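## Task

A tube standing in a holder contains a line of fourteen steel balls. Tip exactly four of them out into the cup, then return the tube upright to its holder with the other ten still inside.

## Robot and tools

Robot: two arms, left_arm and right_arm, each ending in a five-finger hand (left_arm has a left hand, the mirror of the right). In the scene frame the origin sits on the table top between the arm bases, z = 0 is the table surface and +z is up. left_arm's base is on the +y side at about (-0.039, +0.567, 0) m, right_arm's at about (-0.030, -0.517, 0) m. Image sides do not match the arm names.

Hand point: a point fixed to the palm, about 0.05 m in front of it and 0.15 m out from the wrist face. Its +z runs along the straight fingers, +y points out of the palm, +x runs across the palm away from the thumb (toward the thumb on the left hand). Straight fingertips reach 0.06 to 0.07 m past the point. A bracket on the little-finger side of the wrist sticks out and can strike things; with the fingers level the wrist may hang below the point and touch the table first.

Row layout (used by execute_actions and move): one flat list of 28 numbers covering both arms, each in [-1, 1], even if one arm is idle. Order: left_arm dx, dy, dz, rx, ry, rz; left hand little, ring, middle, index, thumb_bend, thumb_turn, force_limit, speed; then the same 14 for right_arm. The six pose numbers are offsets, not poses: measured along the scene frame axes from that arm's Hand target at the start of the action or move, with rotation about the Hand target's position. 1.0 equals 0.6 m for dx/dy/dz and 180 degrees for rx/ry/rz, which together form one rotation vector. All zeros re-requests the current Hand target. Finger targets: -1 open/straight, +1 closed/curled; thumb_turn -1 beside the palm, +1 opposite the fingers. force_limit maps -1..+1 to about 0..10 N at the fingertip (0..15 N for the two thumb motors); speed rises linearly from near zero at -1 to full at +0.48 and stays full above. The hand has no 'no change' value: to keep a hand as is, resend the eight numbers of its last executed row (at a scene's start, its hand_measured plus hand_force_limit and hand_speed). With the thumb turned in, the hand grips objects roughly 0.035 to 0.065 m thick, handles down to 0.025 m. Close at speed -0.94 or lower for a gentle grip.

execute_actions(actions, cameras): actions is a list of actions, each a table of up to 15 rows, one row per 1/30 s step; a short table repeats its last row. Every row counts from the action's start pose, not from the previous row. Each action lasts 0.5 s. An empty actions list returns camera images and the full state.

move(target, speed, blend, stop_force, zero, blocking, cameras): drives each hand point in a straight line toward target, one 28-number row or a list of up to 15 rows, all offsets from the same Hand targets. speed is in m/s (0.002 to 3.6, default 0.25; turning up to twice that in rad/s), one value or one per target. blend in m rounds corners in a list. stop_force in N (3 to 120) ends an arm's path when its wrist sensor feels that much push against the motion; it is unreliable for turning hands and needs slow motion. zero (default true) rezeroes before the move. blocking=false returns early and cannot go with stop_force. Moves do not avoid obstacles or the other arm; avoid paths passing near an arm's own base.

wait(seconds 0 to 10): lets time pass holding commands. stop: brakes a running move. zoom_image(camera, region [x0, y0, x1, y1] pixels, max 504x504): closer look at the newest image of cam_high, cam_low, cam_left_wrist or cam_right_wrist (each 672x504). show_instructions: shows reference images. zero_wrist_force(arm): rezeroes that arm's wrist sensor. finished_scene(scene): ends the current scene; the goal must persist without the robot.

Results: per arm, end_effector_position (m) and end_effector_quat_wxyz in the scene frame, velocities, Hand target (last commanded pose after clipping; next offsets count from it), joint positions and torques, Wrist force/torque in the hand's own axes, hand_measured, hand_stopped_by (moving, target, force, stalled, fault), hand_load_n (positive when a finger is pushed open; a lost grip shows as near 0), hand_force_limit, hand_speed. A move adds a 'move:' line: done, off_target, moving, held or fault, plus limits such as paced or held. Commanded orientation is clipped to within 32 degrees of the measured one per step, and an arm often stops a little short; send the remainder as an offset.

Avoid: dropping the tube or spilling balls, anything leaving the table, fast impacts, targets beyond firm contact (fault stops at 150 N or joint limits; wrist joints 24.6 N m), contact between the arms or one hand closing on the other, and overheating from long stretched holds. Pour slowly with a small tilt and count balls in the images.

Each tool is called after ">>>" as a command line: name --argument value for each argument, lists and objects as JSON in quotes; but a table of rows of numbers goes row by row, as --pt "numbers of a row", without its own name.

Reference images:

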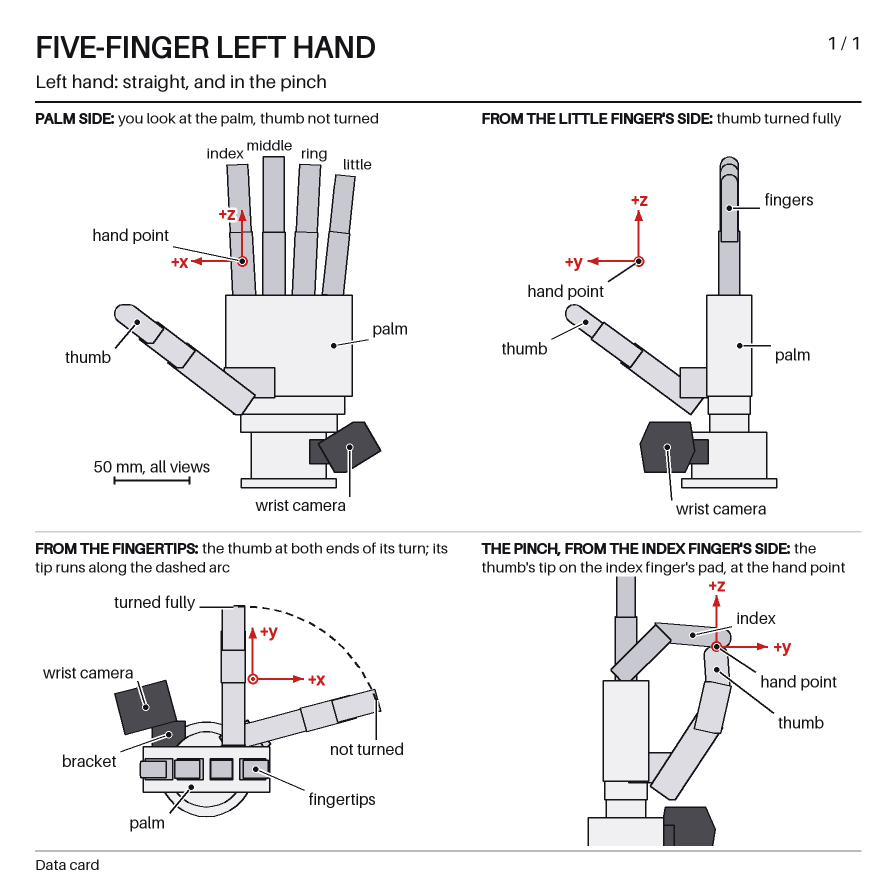

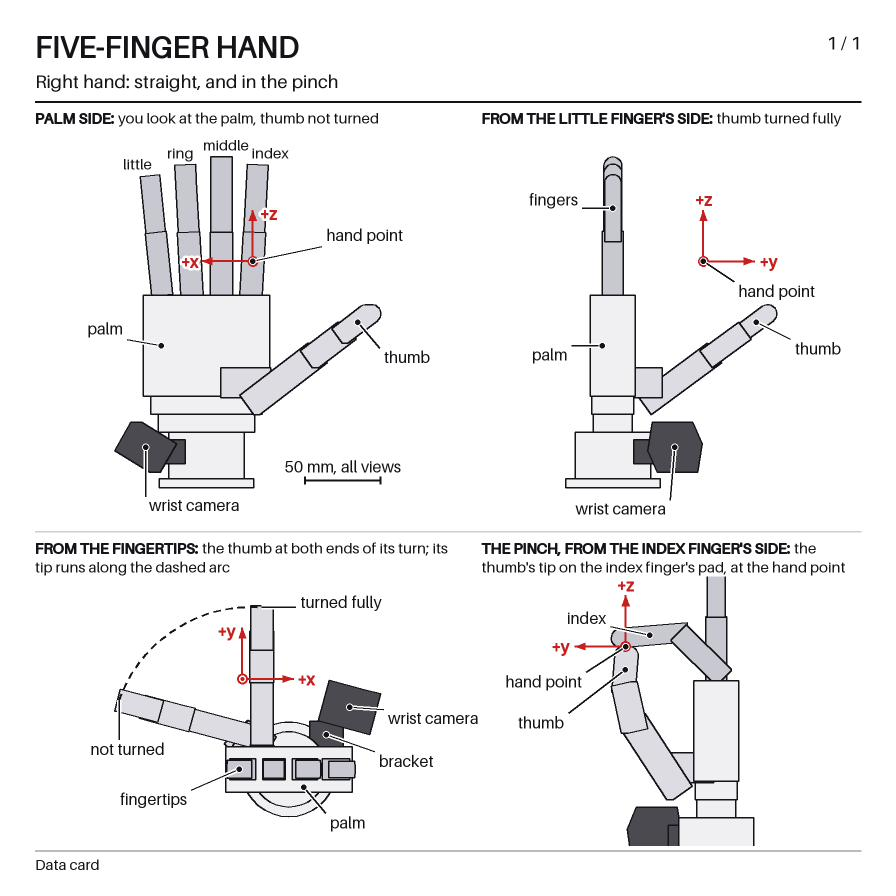

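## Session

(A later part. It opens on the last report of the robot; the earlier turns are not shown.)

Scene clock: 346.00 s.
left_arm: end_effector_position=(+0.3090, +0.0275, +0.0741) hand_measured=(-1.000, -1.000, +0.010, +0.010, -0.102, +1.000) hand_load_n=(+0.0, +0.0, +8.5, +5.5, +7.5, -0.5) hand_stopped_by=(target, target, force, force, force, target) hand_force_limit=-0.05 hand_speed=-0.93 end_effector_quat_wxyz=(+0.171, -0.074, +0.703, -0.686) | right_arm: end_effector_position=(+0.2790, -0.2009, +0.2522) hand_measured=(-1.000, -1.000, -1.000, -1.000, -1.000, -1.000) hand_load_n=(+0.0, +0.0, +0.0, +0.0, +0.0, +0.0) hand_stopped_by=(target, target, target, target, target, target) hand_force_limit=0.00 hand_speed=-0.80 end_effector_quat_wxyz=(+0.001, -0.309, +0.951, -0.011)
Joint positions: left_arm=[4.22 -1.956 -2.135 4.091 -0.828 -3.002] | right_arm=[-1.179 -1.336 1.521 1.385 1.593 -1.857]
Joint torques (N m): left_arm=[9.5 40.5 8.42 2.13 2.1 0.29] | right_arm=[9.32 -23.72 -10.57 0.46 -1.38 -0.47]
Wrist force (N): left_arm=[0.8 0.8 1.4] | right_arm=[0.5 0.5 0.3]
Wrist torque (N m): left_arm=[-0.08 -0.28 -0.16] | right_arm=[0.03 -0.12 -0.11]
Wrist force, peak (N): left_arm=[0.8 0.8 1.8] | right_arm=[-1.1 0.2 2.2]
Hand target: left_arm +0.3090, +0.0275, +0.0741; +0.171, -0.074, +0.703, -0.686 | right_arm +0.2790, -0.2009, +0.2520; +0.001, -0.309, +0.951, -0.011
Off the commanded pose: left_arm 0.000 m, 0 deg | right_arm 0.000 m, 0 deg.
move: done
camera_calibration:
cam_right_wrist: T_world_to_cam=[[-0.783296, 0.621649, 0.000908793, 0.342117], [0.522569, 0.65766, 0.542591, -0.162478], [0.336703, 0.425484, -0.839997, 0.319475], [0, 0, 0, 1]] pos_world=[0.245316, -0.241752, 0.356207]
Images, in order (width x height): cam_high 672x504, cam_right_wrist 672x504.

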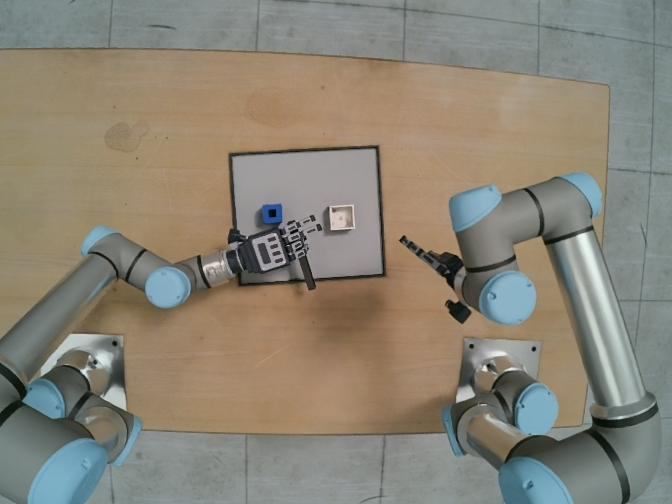

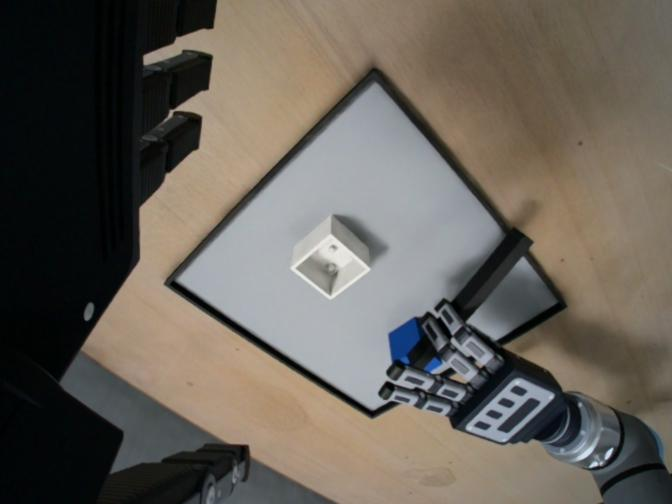

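>>> execute_actions --actions '[]' --cameras '["cam_right_wrist","cam_high"]'

>>> zoom_image --camera "cam_right_wrist" --region '[285, 205, 380, 305]'

>>> zoom_image --camera "cam_high" --region '[328, 202, 358, 232]'

Scene clock: 359.63 s.
left_arm: end_effector_position=(+0.3090, +0.0275, +0.0741) hand_measured=(-1.000, -1.000, +0.010, +0.010, -0.102, +1.000) hand_load_n=(+0.0, +0.0, +8.0, +5.5, +7.5, -0.5) hand_stopped_by=(target, target, force, force, force, target) hand_force_limit=-0.05 hand_speed=-0.93 end_effector_quat_wxyz=(+0.171, -0.074, +0.703, -0.686) | right_arm: end_effector_position=(+0.2790, -0.2009, +0.2520) hand_measured=(-1.000, -1.000, -1.000, -1.000, -1.000, -1.000) hand_load_n=(+0.0, +0.0, +0.0, +0.0, +0.0, +0.0) hand_stopped_by=(target, target, target, target, target, target) hand_force_limit=0.00 hand_speed=-0.80 end_effector_quat_wxyz=(+0.001, -0.309, +0.951, -0.011)
Joint positions: left_arm=[4.22 -1.956 -2.135 4.091 -0.828 -3.002] | right_arm=[-1.179 -1.336 1.521 1.385 1.593 -1.857]
Joint velocities: within noise
Joint torques (N m): left_arm=[9.82 39.6 7.07 2.21 1.97 0.13] | right_arm=[2.78 -22.77 -10.4 0.46 1.61 -0.82]
Wrist force (N): left_arm=[0.8 0.9 1.5] | right_arm=[0.1 0.6 0.4]
Wrist torque (N m): left_arm=[-0.07 -0.26 -0.17] | right_arm=[0.03 -0.06 -0.14]
Wrist force, peak (N): left_arm=[0.7 1.0 1.7] | right_arm=[0.3 0.8 0.4]
Hand target: left_arm +0.3090, +0.0275, +0.0741; +0.171, -0.074, +0.703, -0.686 | right_arm +0.2790, -0.2009, +0.2520; +0.001, -0.309, +0.951, -0.011
Off the commanded pose: left_arm 0.000 m, 0 deg | right_arm 0.000 m, 0 deg.
camera_calibration:
cam_right_wrist: T_world_to_cam=[[-0.783328, 0.621608, 0.000875016, 0.342127], [0.522539, 0.657722, 0.542545, -0.162386], [0.336675, 0.425448, -0.840026, 0.3194], [0, 0, 0, 1]] pos_world=[0.245316, -0.241752, 0.356106]
Images, in order (width x height): cam_high 672x504, cam_right_wrist 672x504.

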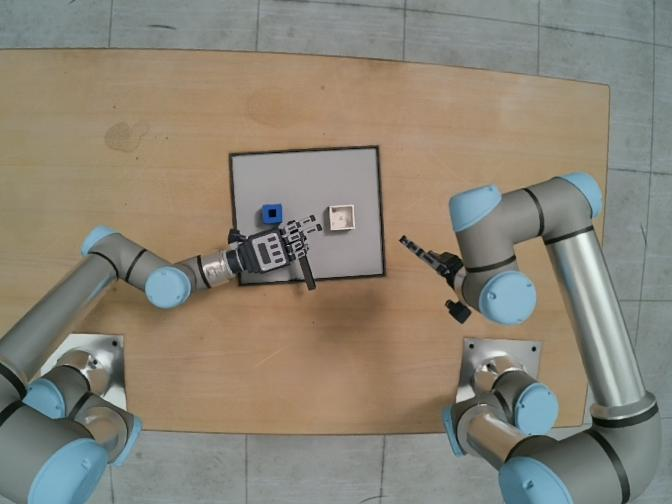

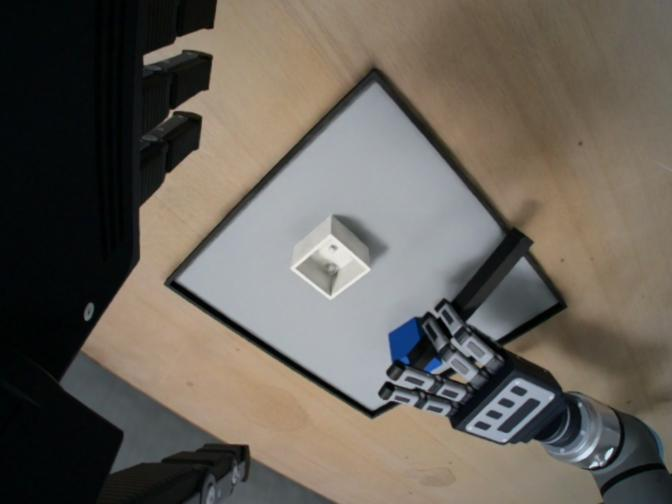

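Scaled by 5.040 from the camera's 672x504 image, which has a finer 960x720 frame.

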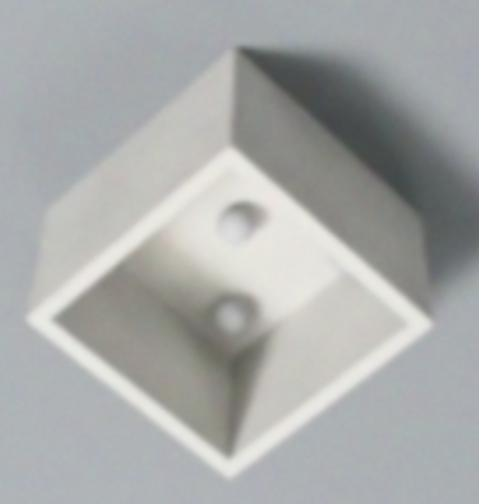

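Scaled by 16.800 from the camera's 672x504 image, which has a finer 960x720 frame.

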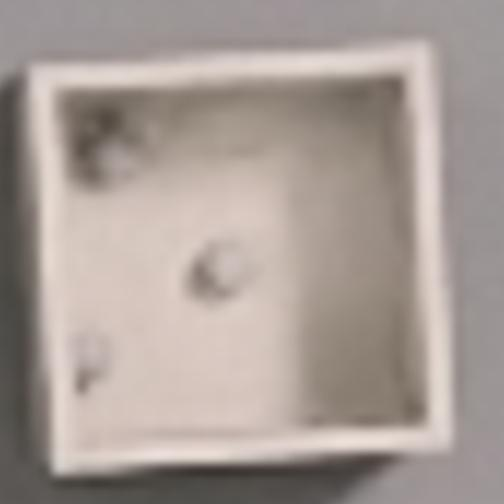

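>>> move --target '[0,0,0,0,0,0,-1,-1,0.4,0.4,0.4,1,-0.05,-0.93,0.075,0.083,0,0,0,0,-1,-1,-1,-1,-1,-1,0,-0.8]' --speed 0.2 --cameras '["cam_right_wrist"]'

Scene clock: 373.70 s.
left_arm: end_effector_position=(+0.3090, +0.0275, +0.0741) hand_measured=(-1.000, -1.000, +0.010, +0.010, -0.102, +1.000) hand_load_n=(+0.0, +0.0, +8.5, +5.5, +7.5, -0.5) hand_stopped_by=(target, target, force, force, force, target) hand_force_limit=-0.05 hand_speed=-0.93 end_effector_quat_wxyz=(+0.171, -0.074, +0.703, -0.686) | right_arm: end_effector_position=(+0.3239, -0.1511, +0.2520) hand_measured=(-1.000, -1.000, -1.000, -1.000, -1.000, -1.000) hand_load_n=(+0.0, +0.0, +0.0, +0.0, +0.0, +0.0) hand_stopped_by=(target, target, target, target, target, target) hand_force_limit=0.00 hand_speed=-0.80 end_effector_quat_wxyz=(+0.001, -0.309, +0.951, -0.011)
Joint positions: left_arm=[4.22 -1.956 -2.135 4.091 -0.828 -3.002] | right_arm=[-1.108 -1.172 1.301 1.442 1.593 -1.786]
Joint torques (N m): left_arm=[8.49 38.7 7.49 2.24 2.03 0.06] | right_arm=[-13.23 -35.21 -24.37 0.69 2.4 -0.58]
Wrist force (N): left_arm=[0.9 0.8 1.3] | right_arm=[0.0 0.4 -0.3]
Wrist torque (N m): left_arm=[-0.08 -0.29 -0.16] | right_arm=[0.05 0.00 0.03]
Wrist force, peak (N): left_arm=[1.0 1.0 1.6] | right_arm=[-1.3 0.9 0.0]
Hand target: left_arm +0.3090, +0.0275, +0.0741; +0.171, -0.074, +0.703, -0.686 | right_arm +0.3240, -0.1511, +0.2520; +0.001, -0.309, +0.951, -0.011
Off the commanded pose: left_arm 0.000 m, 0 deg | right_arm 0.000 m, 0 deg.
move: done
camera_calibration:
cam_right_wrist: T_world_to_cam=[[-0.783417, 0.621496, 0.000950067, 0.34632], [0.522473, 0.657765, 0.542556, -0.218579], [0.336572, 0.425544, -0.840019, 0.283141], [0, 0, 0, 1]] pos_world=[0.290217, -0.191952, 0.356106]
Images, in order (width x height): cam_right_wrist 672x504.

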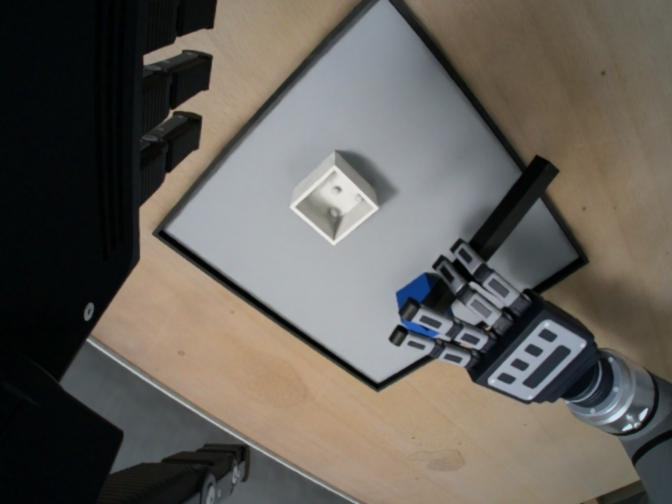

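>>> zoom_image --camera "cam_right_wrist" --region '[285, 145, 385, 250]'

Scaled by 4.800 from the camera's 672x504 image, which has a finer 960x720 frame.

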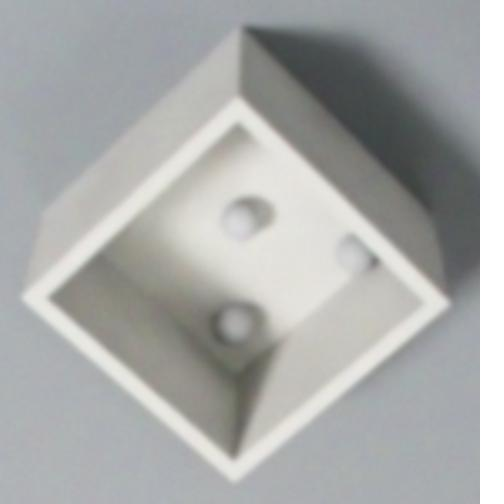

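>>> move --pt "0 -0.2 0 0 0 0 -1 -1 0.4 0.4 0.4 1 -0.05 -0.93 0 0 0.15 0 0 0 -1 -1 -1 -1 -1 -1 0 -0.8" --pt "0 -0.2 0 -0.02461 0.0676 0 -1 -1 0.4 0.4 0.4 1 -0.05 -0.93 0 0 0.15 0 0 0 -1 -1 -1 -1 -1 -1 0 -0.8" --pt "0 -0.2 0 0 0 0 -1 -1 0.4 0.4 0.4 1 -0.05 -0.93 0 0 0.15 0 0 0 -1 -1 -1 -1 -1 -1 0 -0.8" --pt "0 0 0 0 0 0 -1 -1 0.4 0.4 0.4 1 -0.05 -0.93 0 0 0.15 0 0 0 -1 -1 -1 -1 -1 -1 0 -0.8" --speed '[0.25,0.2,0.2,0.25]' --cameras '["cam_right_wrist","cam_high"]'

>>> zoom_image --camera "cam_high" --region '[328, 202, 358, 232]'

>>> zoom_image --camera "cam_right_wrist" --region '[285, 145, 385, 250]'

Scene clock: 387.90 s.
left_arm: end_effector_position=(+0.3091, +0.0274, +0.0741) hand_measured=(-1.000, -1.000, +0.010, +0.010, -0.102, +1.000) hand_load_n=(+0.0, +0.0, +8.5, +5.5, +7.5, -0.5) hand_stopped_by=(target, target, force, force, force, target) hand_force_limit=-0.05 hand_speed=-0.93 end_effector_quat_wxyz=(+0.171, -0.074, +0.703, -0.686) | right_arm: end_effector_position=(+0.3240, -0.1511, +0.3420) hand_measured=(-1.000, -1.000, -1.000, -1.000, -1.000, -1.000) hand_load_n=(+0.0, +0.0, +0.0, +0.0, +0.0, +0.0) hand_stopped_by=(target, target, target, target, target, target) hand_force_limit=0.00 hand_speed=-0.80 end_effector_quat_wxyz=(+0.001, -0.309, +0.951, -0.011)
Joint positions: left_arm=[4.22 -1.956 -2.135 4.091 -0.828 -3.003] | right_arm=[-1.108 -1.175 1.076 1.67 1.593 -1.786]
Joint torques (N m): left_arm=[8.61 32.88 9.03 0.21 0.89 -1.31] | right_arm=[11.7 -47.64 -27.75 3.71 2.45 0.81]
Wrist force (N): left_arm=[1.0 0.7 1.4] | right_arm=[0.0 0.3 0.0]
Wrist torque (N m): left_arm=[-0.09 -0.30 -0.15] | right_arm=[0.01 -0.03 0.04]
Wrist force, peak (N): left_arm=[1.6 0.6 3.4] | right_arm=[-0.3 0.4 1.6]
Hand target: left_arm +0.3090, +0.0275, +0.0741; +0.171, -0.074, +0.703, -0.686 | right_arm +0.3240, -0.1511, +0.3420; +0.001, -0.309, +0.951, -0.011
Off the commanded pose: left_arm 0.000 m, 0 deg | right_arm 0.000 m, 0 deg.
move: done
camera_calibration:
cam_right_wrist: T_world_to_cam=[[-0.783328, 0.621608, 0.000875016, 0.346341], [0.522539, 0.657722, 0.542545, -0.267484], [0.336675, 0.425448, -0.840026, 0.358665], [0, 0, 0, 1]] pos_world=[0.290316, -0.191952, 0.446106]
Images, in order (width x height): cam_high 672x504, cam_right_wrist 672x504.

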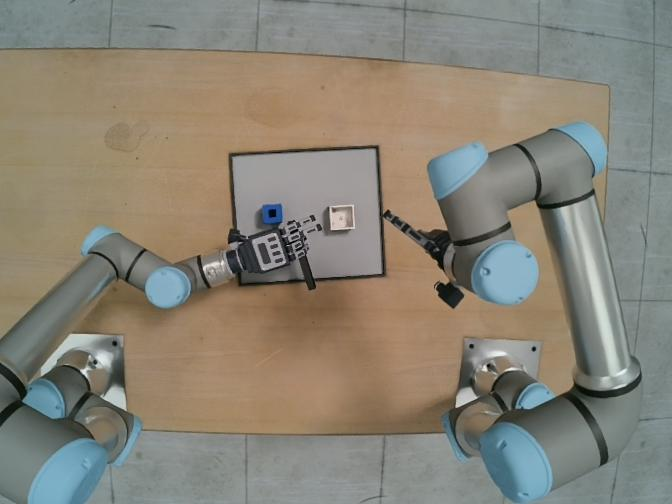

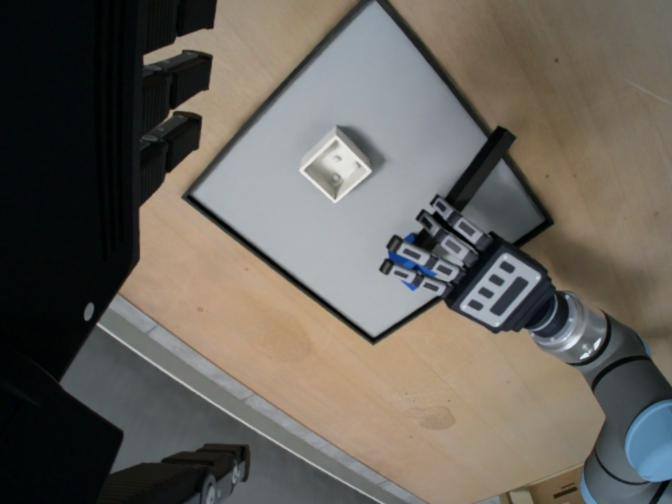

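Scaled by 16.800 from the camera's 672x504 image, which has a finer 960x720 frame.

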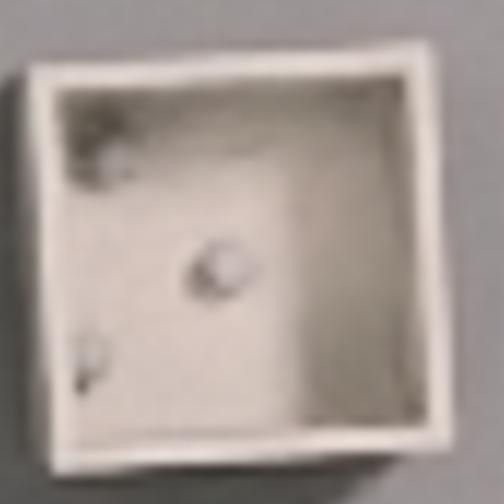

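Scaled by 4.800 from the camera's 672x504 image, which has a finer 960x720 frame.

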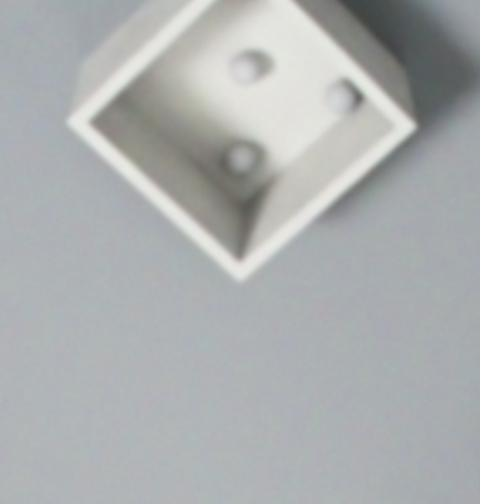

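>>> move --pt "0 -0.2 0 0 0 0 -1 -1 0.4 0.4 0.4 1 -0.05 -0.93 0 0 0 0 0 0 -1 -1 -1 -1 -1 -1 0 -0.8" --pt "0 -0.2 0 -0.0248 0.06812 0 -1 -1 0.4 0.4 0.4 1 -0.05 -0.93 0 0 0 0 0 0 -1 -1 -1 -1 -1 -1 0 -0.8" --pt "0 -0.2 0 0 0 0 -1 -1 0.4 0.4 0.4 1 -0.05 -0.93 0 0 0 0 0 0 -1 -1 -1 -1 -1 -1 0 -0.8" --pt "0 0 0 0 0 0 -1 -1 0.4 0.4 0.4 1 -0.05 -0.93 0 0 0 0 0 0 -1 -1 -1 -1 -1 -1 0 -0.8" --speed '[0.25,0.2,0.2,0.25]' --cameras '["cam_right_wrist","cam_high"]'

>>> zoom_image --camera "cam_high" --region '[328, 202, 358, 232]'

>>> zoom_image --camera "cam_right_wrist" --region '[295, 120, 375, 205]'

Scene clock: 396.37 s.
left_arm: end_effector_position=(+0.3091, +0.0274, +0.0741) hand_measured=(-1.000, -1.000, +0.010, +0.010, -0.102, +1.000) hand_load_n=(+0.0, +0.0, +8.0, +5.5, +7.5, -0.5) hand_stopped_by=(target, target, force, force, force, target) hand_force_limit=-0.05 hand_speed=-0.93 end_effector_quat_wxyz=(+0.171, -0.074, +0.703, -0.686) | right_arm: end_effector_position=(+0.3240, -0.1511, +0.3420) hand_measured=(-1.000, -1.000, -1.000, -1.000, -1.000, -1.000) hand_load_n=(+0.0, +0.0, +0.0, +0.0, +0.0, +0.0) hand_stopped_by=(target, target, target, target, target, target) hand_force_limit=0.00 hand_speed=-0.80 end_effector_quat_wxyz=(+0.001, -0.309, +0.951, -0.011)
Joint positions: left_arm=[4.22 -1.956 -2.135 4.091 -0.828 -3.003] | right_arm=[-1.108 -1.175 1.076 1.67 1.593 -1.786]
Joint torques (N m): left_arm=[7.9 34.19 7.81 0.22 0.96 -1.45] | right_arm=[12.41 -47.41 -27.77 3.68 2.34 0.87]
Wrist force (N): left_arm=[0.9 0.7 1.4] | right_arm=[-0.1 0.1 0.1]
Wrist torque (N m): left_arm=[-0.10 -0.29 -0.15] | right_arm=[-0.01 -0.01 0.03]
Wrist force, peak (N): left_arm=[2.0 0.5 3.2] | right_arm=[-0.1 0.6 0.5]
Hand target: left_arm +0.3090, +0.0275, +0.0741; +0.171, -0.074, +0.703, -0.686 | right_arm +0.3240, -0.1511, +0.3420; +0.001, -0.309, +0.951, -0.011
Off the commanded pose: left_arm 0.000 m, 0 deg | right_arm 0.000 m, 0 deg.
move: done
camera_calibration:
cam_right_wrist: T_world_to_cam=[[-0.783328, 0.621608, 0.000875016, 0.346341], [0.522539, 0.657722, 0.542545, -0.267484], [0.336675, 0.425448, -0.840026, 0.358665], [0, 0, 0, 1]] pos_world=[0.290316, -0.191952, 0.446106]
Images, in order (width x height): cam_high 672x504, cam_right_wrist 672x504.

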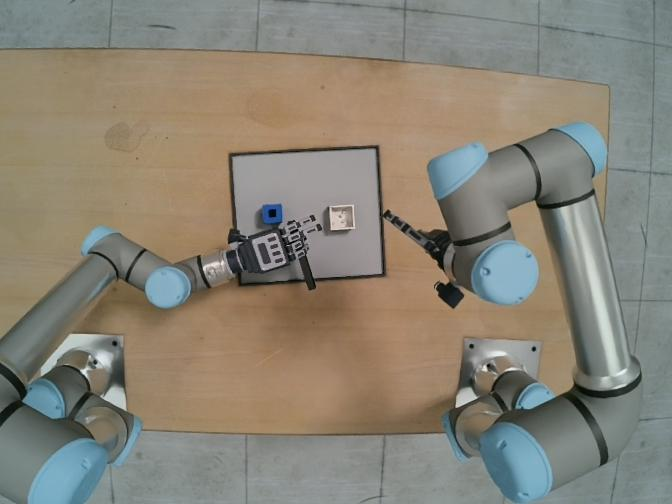

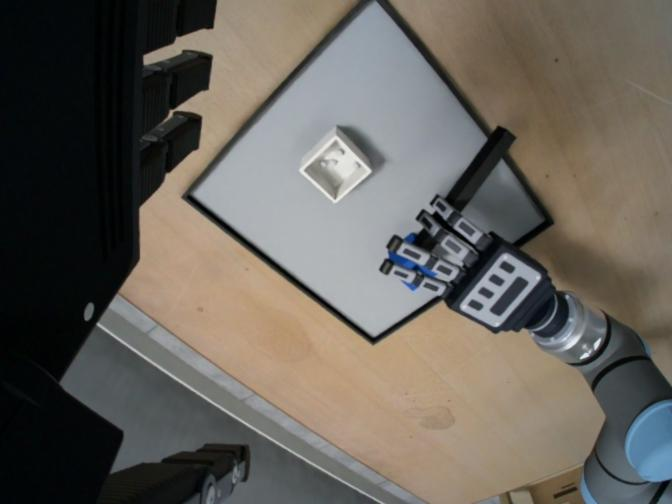

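Scaled by 16.800 from the camera's 672x504 image, which has a finer 960x720 frame.

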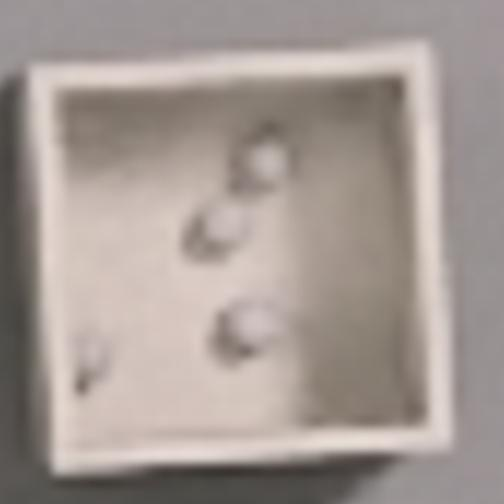

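Scaled by 5.929 from the camera's 672x504 image, which has a finer 960x720 frame.

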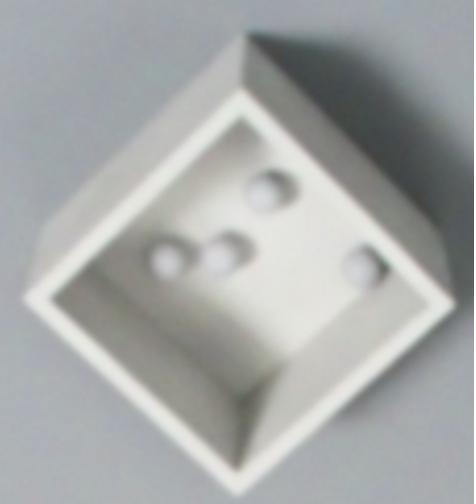

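>>> move --pt "0 0 0.2432 0 0 0 -1 -1 0.4 0.4 0.4 1 -0.05 -0.93 0 0 0 0 0 0 -1 -1 -1 -1 -1 -1 0 -0.8" --pt "0.135 0.1105 0.2432 0.1558 -0.4281 0 -1 -1 0.4 0.4 0.4 1 -0.05 -0.93 0 0 0 0 0 0 -1 -1 -1 -1 -1 -1 0 -0.8" --speed '[0.25,0.3]' --blend '[0.02,0]' --cameras '["all"]'

Scene clock: 409.20 s.
left_arm: end_effector_position=(+0.3901, +0.0938, +0.2199) hand_measured=(-1.000, -1.000, +0.010, +0.010, -0.102, +1.000) hand_load_n=(+0.0, +0.0, +8.5, +6.5, +7.0, +0.0) hand_stopped_by=(target, target, force, force, force, target) hand_force_limit=-0.05 hand_speed=-0.93 end_effector_quat_wxyz=(+0.579, +0.405, +0.579, -0.406) | right_arm: end_effector_position=(+0.3240, -0.1511, +0.3420) hand_measured=(-1.000, -1.000, -1.000, -1.000, -1.000, -1.000) hand_load_n=(+0.0, +0.0, +0.0, +0.0, +0.0, +0.0) hand_stopped_by=(target, target, target, target, target, target) hand_force_limit=0.00 hand_speed=-0.80 end_effector_quat_wxyz=(+0.001, -0.309, +0.951, -0.011)
Joint positions: left_arm=[4.317 -1.684 -2.098 3.782 -0.731 -1.572] | right_arm=[-1.108 -1.175 1.076 1.67 1.593 -1.786]
Joint torques (N m): left_arm=[-9.41 31.13 24.96 -0.09 -1.95 0.32] | right_arm=[12.02 -47.04 -27.66 3.67 2.19 0.71]
Wrist force (N): left_arm=[1.2 0.5 2.2] | right_arm=[-0.1 0.4 0.2]
Wrist torque (N m): left_arm=[0.02 -0.13 0.18] | right_arm=[0.01 -0.01 0.04]
Wrist force, peak (N): left_arm=[1.2 3.7 1.5] | right_arm=[-0.5 0.6 0.0]
Hand target: left_arm +0.3900, +0.0938, +0.2200; +0.579, +0.406, +0.579, -0.406 | right_arm +0.3240, -0.1511, +0.3420; +0.001, -0.309, +0.951, -0.011
Off the commanded pose: left_arm 0.000 m, 0 deg | right_arm 0.000 m, 0 deg.
move: done
camera_calibration:
cam_left_wrist: T_world_to_cam=[[-0.897487, -0.351533, -0.266348, 0.447682], [0.00691999, 0.59261, -0.80546, 0.115612], [0.440986, -0.724733, -0.529427, 0.128118], [0, 0, 0, 1]] pos_world=[0.344491, 0.181714, 0.28019]
cam_right_wrist: T_world_to_cam=[[-0.783328, 0.621608, 0.000875016, 0.346341], [0.522539, 0.657722, 0.542545, -0.267484], [0.336675, 0.425448, -0.840026, 0.358665], [0, 0, 0, 1]] pos_world=[0.290316, -0.191952, 0.446106]

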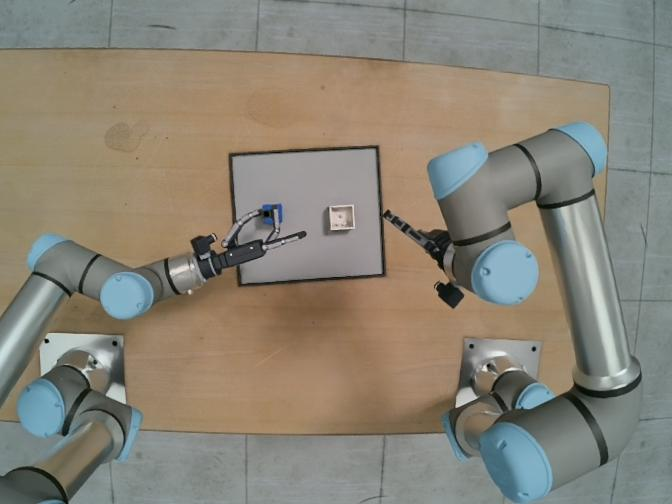

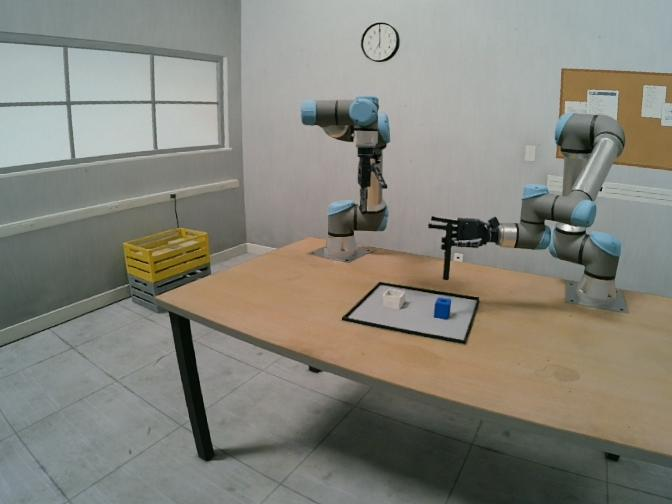

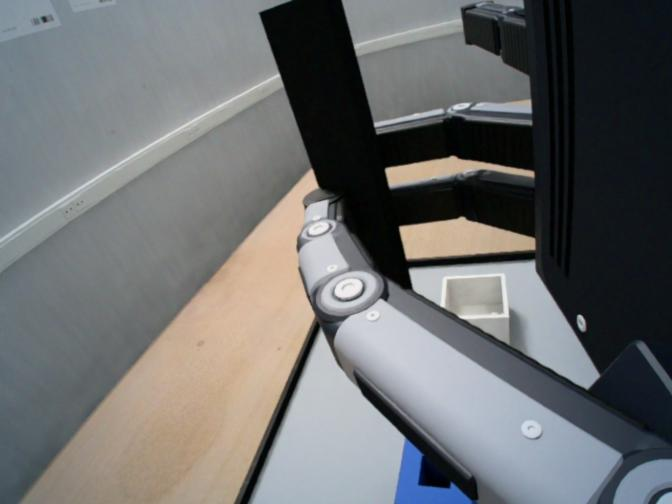

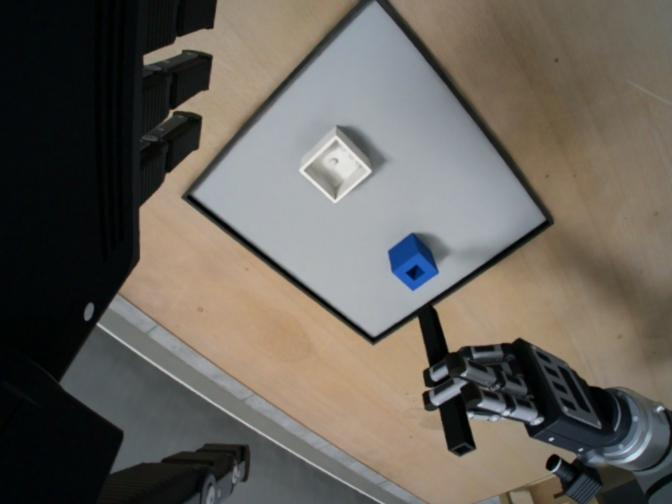

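>>> zoom_image --camera "cam_right_wrist" --region '[295, 120, 375, 205]'

>>> zoom_image --camera "cam_right_wrist" --region '[380, 220, 500, 470]'

>>> zoom_image --camera "cam_high" --region '[250, 192, 300, 242]'

>>> zoom_image --camera "cam_low" --region '[400, 210, 500, 330]'

Scaled by 5.929 from the camera's 672x504 image, which has a finer 960x720 frame.

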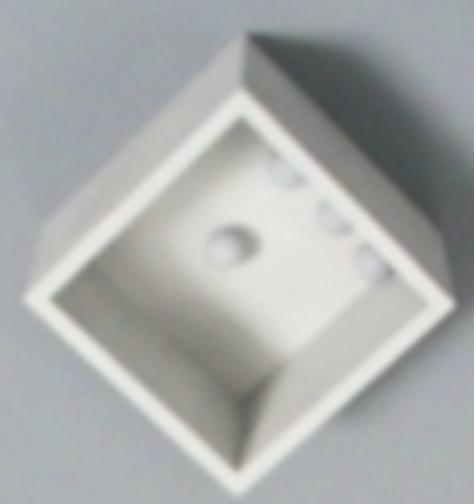

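Scaled by 2.016 from the camera's 672x504 image, which has a finer 960x720 frame.

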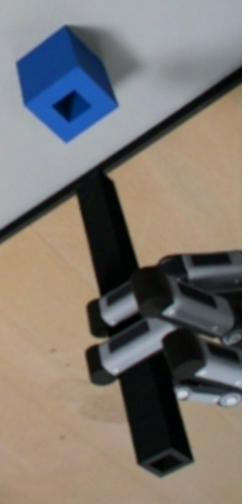

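Scaled by 10.080 from the camera's 672x504 image, which has a finer 960x720 frame.

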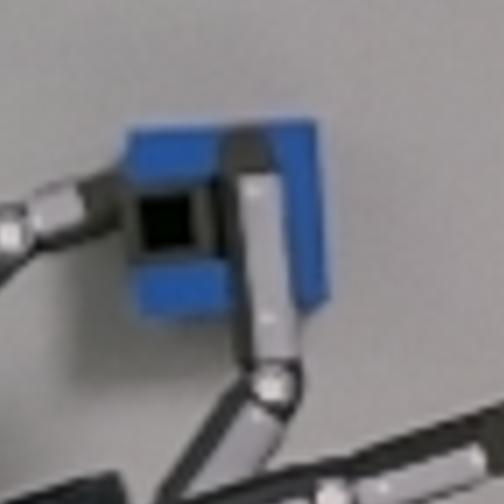

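Scaled by 4.200 from the camera's 672x504 image, which has a finer 960x720 frame.

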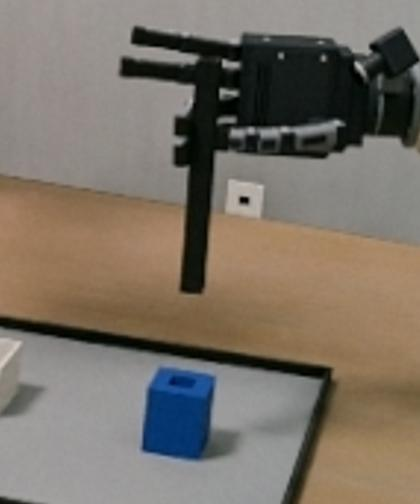

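>>> move --target '[0,0,-0.0967,0,0,0,-1,-1,0.4,0.4,0.4,1,-0.05,-0.93,0,0,0,0,0,0,-1,-1,-1,-1,-1,-1,0,-0.8]' --speed 0.12 --cameras '["cam_low","cam_high","cam_right_wrist"]'

>>> zoom_image --camera "cam_low" --region '[420, 250, 470, 325]'

>>> zoom_image --camera "cam_right_wrist" --region '[380, 220, 460, 320]'

>>> zoom_image --camera "cam_high" --region '[250, 192, 300, 242]'

Scene clock: 424.03 s.
left_arm: end_effector_position=(+0.3900, +0.0938, +0.1620) hand_measured=(-1.000, -1.000, +0.010, +0.010, -0.102, +1.000) hand_load_n=(+0.0, +0.0, +8.0, +6.0, +7.0, +0.0) hand_stopped_by=(target, target, force, force, force, target) hand_force_limit=-0.05 hand_speed=-0.93 end_effector_quat_wxyz=(+0.579, +0.406, +0.579, -0.406) | right_arm: end_effector_position=(+0.3240, -0.1511, +0.3420) hand_measured=(-1.000, -1.000, -1.000, -1.000, -1.000, -1.000) hand_load_n=(+0.0, +0.0, +0.0, +0.0, +0.0, +0.0) hand_stopped_by=(target, target, target, target, target, target) hand_force_limit=0.00 hand_speed=-0.80 end_effector_quat_wxyz=(+0.001, -0.309, +0.951, -0.011)
Joint positions: left_arm=[4.317 -1.791 -2.163 3.955 -0.731 -1.571] | right_arm=[-1.108 -1.175 1.076 1.67 1.593 -1.786]
Joint torques (N m): left_arm=[3.47 24.93 21.67 1.46 -0.74 -1.45] | right_arm=[11.1 -47.63 -27.56 3.63 2.22 0.82]
Wrist force (N): left_arm=[1.3 0.5 1.9] | right_arm=[0.0 0.2 0.1]
Wrist torque (N m): left_arm=[0.02 -0.17 0.20] | right_arm=[0.00 -0.02 0.03]
Wrist force, peak (N): left_arm=[2.1 0.4 2.5] | right_arm=[0.0 0.8 0.4]
Hand target: left_arm +0.3900, +0.0938, +0.1620; +0.579, +0.406, +0.579, -0.406 | right_arm +0.3240, -0.1511, +0.3420; +0.001, -0.309, +0.951, -0.011
Off the commanded pose: left_arm 0.000 m, 0 deg | right_arm 0.000 m, 0 deg.
move: done
camera_calibration:
cam_right_wrist: T_world_to_cam=[[-0.783328, 0.621608, 0.000875016, 0.346341], [0.522539, 0.657722, 0.542545, -0.267484], [0.336675, 0.425448, -0.840026, 0.358665], [0, 0, 0, 1]] pos_world=[0.290316, -0.191952, 0.446106]
Images, in order (width x height): cam_high 672x504, cam_low 672x504, cam_right_wrist 672x504.

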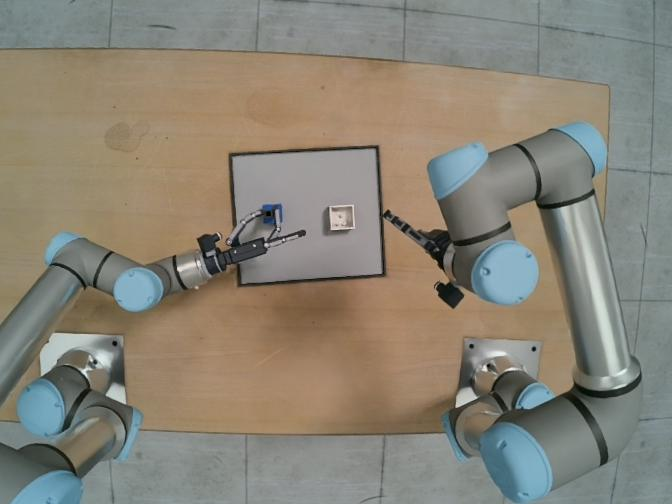

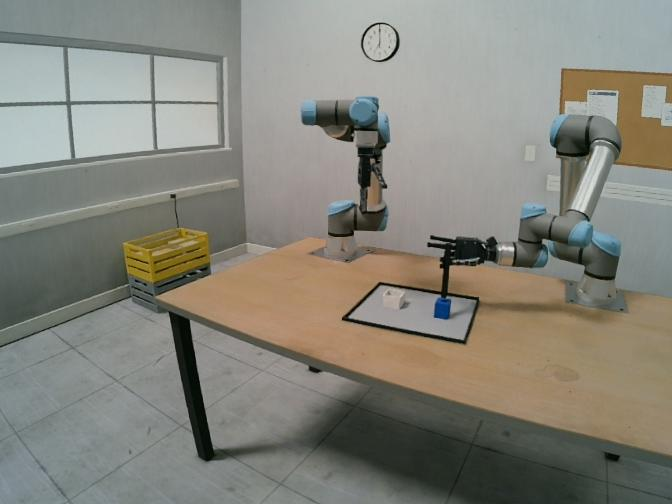

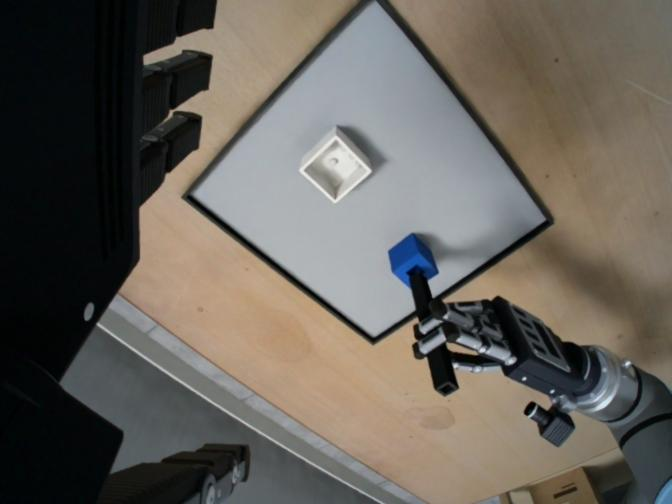

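Scaled by 6.720 from the camera's 672x504 image, which has a finer 960x720 frame.

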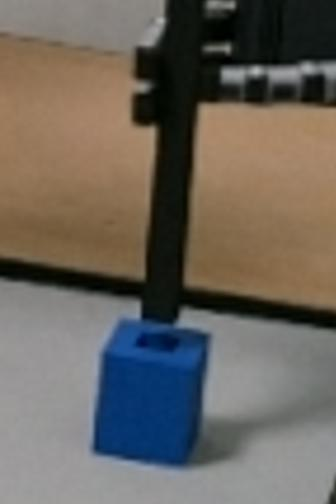

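Scaled by 5.040 from the camera's 672x504 image, which has a finer 960x720 frame.

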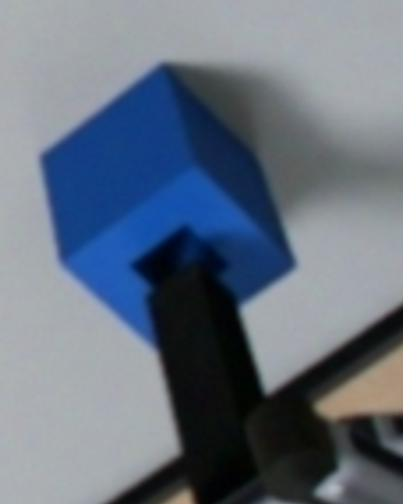

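Scaled by 10.080 from the camera's 672x504 image, which has a finer 960x720 frame.

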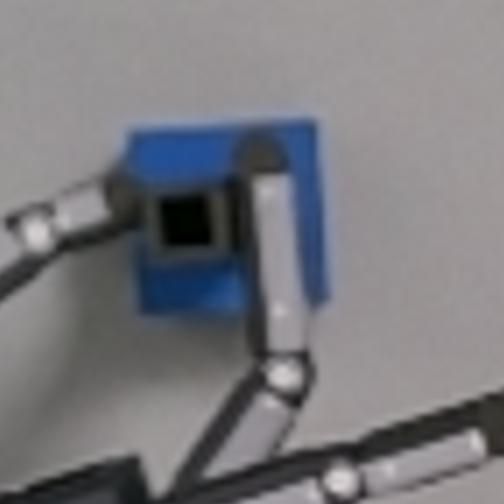

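>>> move --target '[0,0,-0.1033,0,0,0,-1,-1,0.4,0.4,0.4,1,-0.05,-0.93,0,0,0,0,0,0,-1,-1,-1,-1,-1,-1,0,-0.8]' --speed 0.02 --stop_force 4 --cameras '["cam_low","cam_high","cam_right_wrist"]'

>>> zoom_image --camera "cam_low" --region '[420, 250, 470, 325]'

>>> zoom_image --camera "cam_right_wrist" --region '[380, 220, 460, 320]'

>>> zoom_image --camera "cam_high" --region '[250, 192, 300, 242]'

Scene clock: 434.23 s.
left_arm: end_effector_position=(+0.3900, +0.0938, +0.0999) hand_measured=(-1.000, -1.000, +0.010, +0.010, -0.102, +1.000) hand_load_n=(+0.0, +0.0, +8.0, +6.0, +7.0, -0.5) hand_stopped_by=(target, target, force, force, force, target) hand_force_limit=-0.05 hand_speed=-0.93 end_effector_quat_wxyz=(+0.579, +0.406, +0.579, -0.406) | right_arm: end_effector_position=(+0.3240, -0.1511, +0.3420) hand_measured=(-1.000, -1.000, -1.000, -1.000, -1.000, -1.000) hand_load_n=(+0.0, +0.0, +0.0, +0.0, +0.0, +0.0) hand_stopped_by=(target, target, target, target, target, target) hand_force_limit=0.00 hand_speed=-0.80 end_effector_quat_wxyz=(+0.001, -0.309, +0.951, -0.011)
Joint positions: left_arm=[4.317 -1.932 -2.208 4.141 -0.731 -1.571] | right_arm=[-1.108 -1.175 1.076 1.67 1.593 -1.786]
Joint torques (N m): left_arm=[-8.85 34.43 6.99 -1.35 -1.7 0.15] | right_arm=[11.97 -46.9 -27.85 3.52 2.35 0.79]
Wrist force (N): left_arm=[-3.0 0.4 2.1] | right_arm=[0.1 0.5 0.2]
Wrist torque (N m): left_arm=[0.00 -0.19 0.14] | right_arm=[0.03 -0.04 0.05]
Wrist force, peak (N): left_arm=[-3.2 0.5 2.2] | right_arm=[-0.1 0.8 0.0]
Hand target: left_arm +0.3901, +0.0938, +0.0999; +0.579, +0.406, +0.579, -0.406 | right_arm +0.3240, -0.1511, +0.3420; +0.001, -0.309, +0.951, -0.011
Off the commanded pose: left_arm 0.000 m, 0 deg | right_arm 0.000 m, 0 deg.
move: contact (left_arm)
camera_calibration:
cam_right_wrist: T_world_to_cam=[[-0.783328, 0.621608, 0.000875016, 0.346341], [0.522539, 0.657722, 0.542545, -0.267484], [0.336675, 0.425448, -0.840026, 0.358665], [0, 0, 0, 1]] pos_world=[0.290316, -0.191952, 0.446106]
Images, in order (width x height): cam_high 672x504, cam_low 672x504, cam_right_wrist 672x504.

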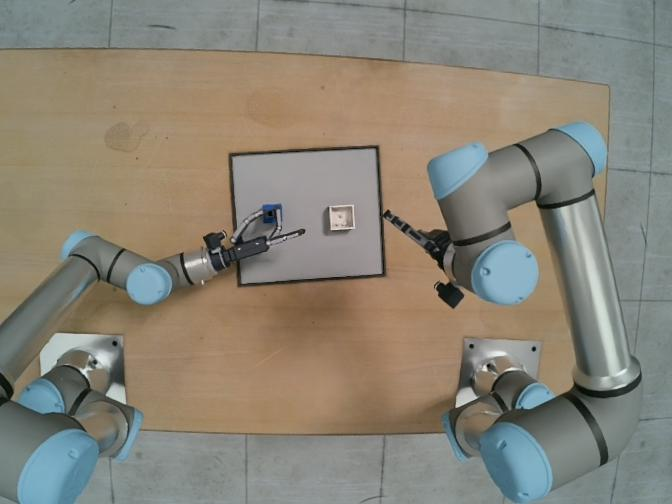

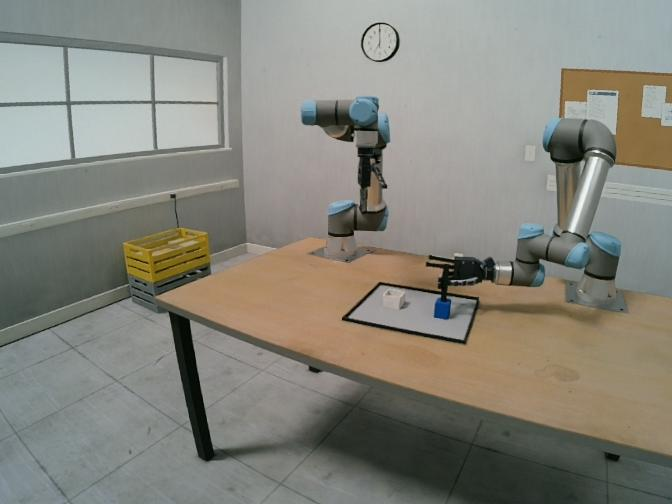

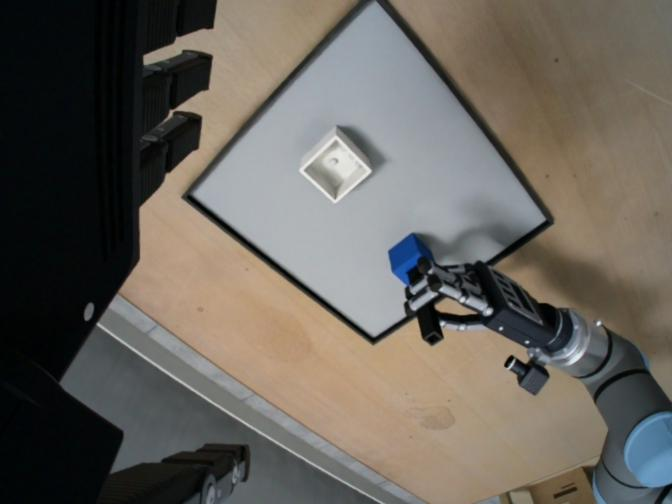

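Scaled by 6.720 from the camera's 672x504 image, which has a finer 960x720 frame.

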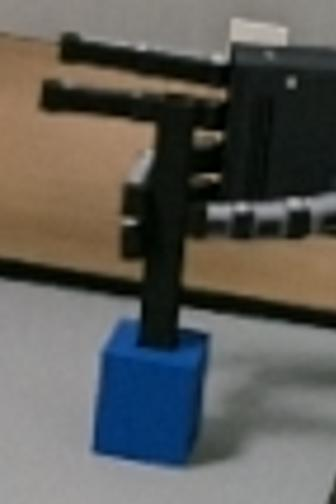

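Scaled by 5.040 from the camera's 672x504 image, which has a finer 960x720 frame.

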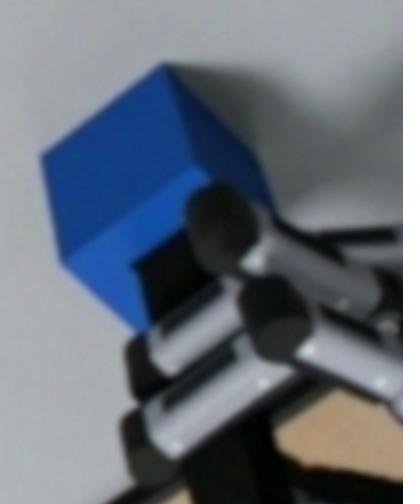

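Scaled by 10.080 from the camera's 672x504 image, which has a finer 960x720 frame.

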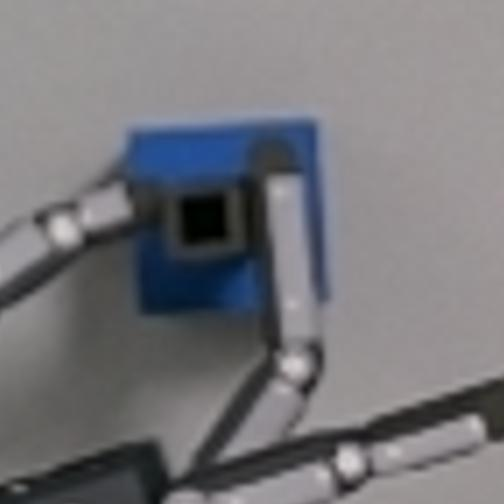

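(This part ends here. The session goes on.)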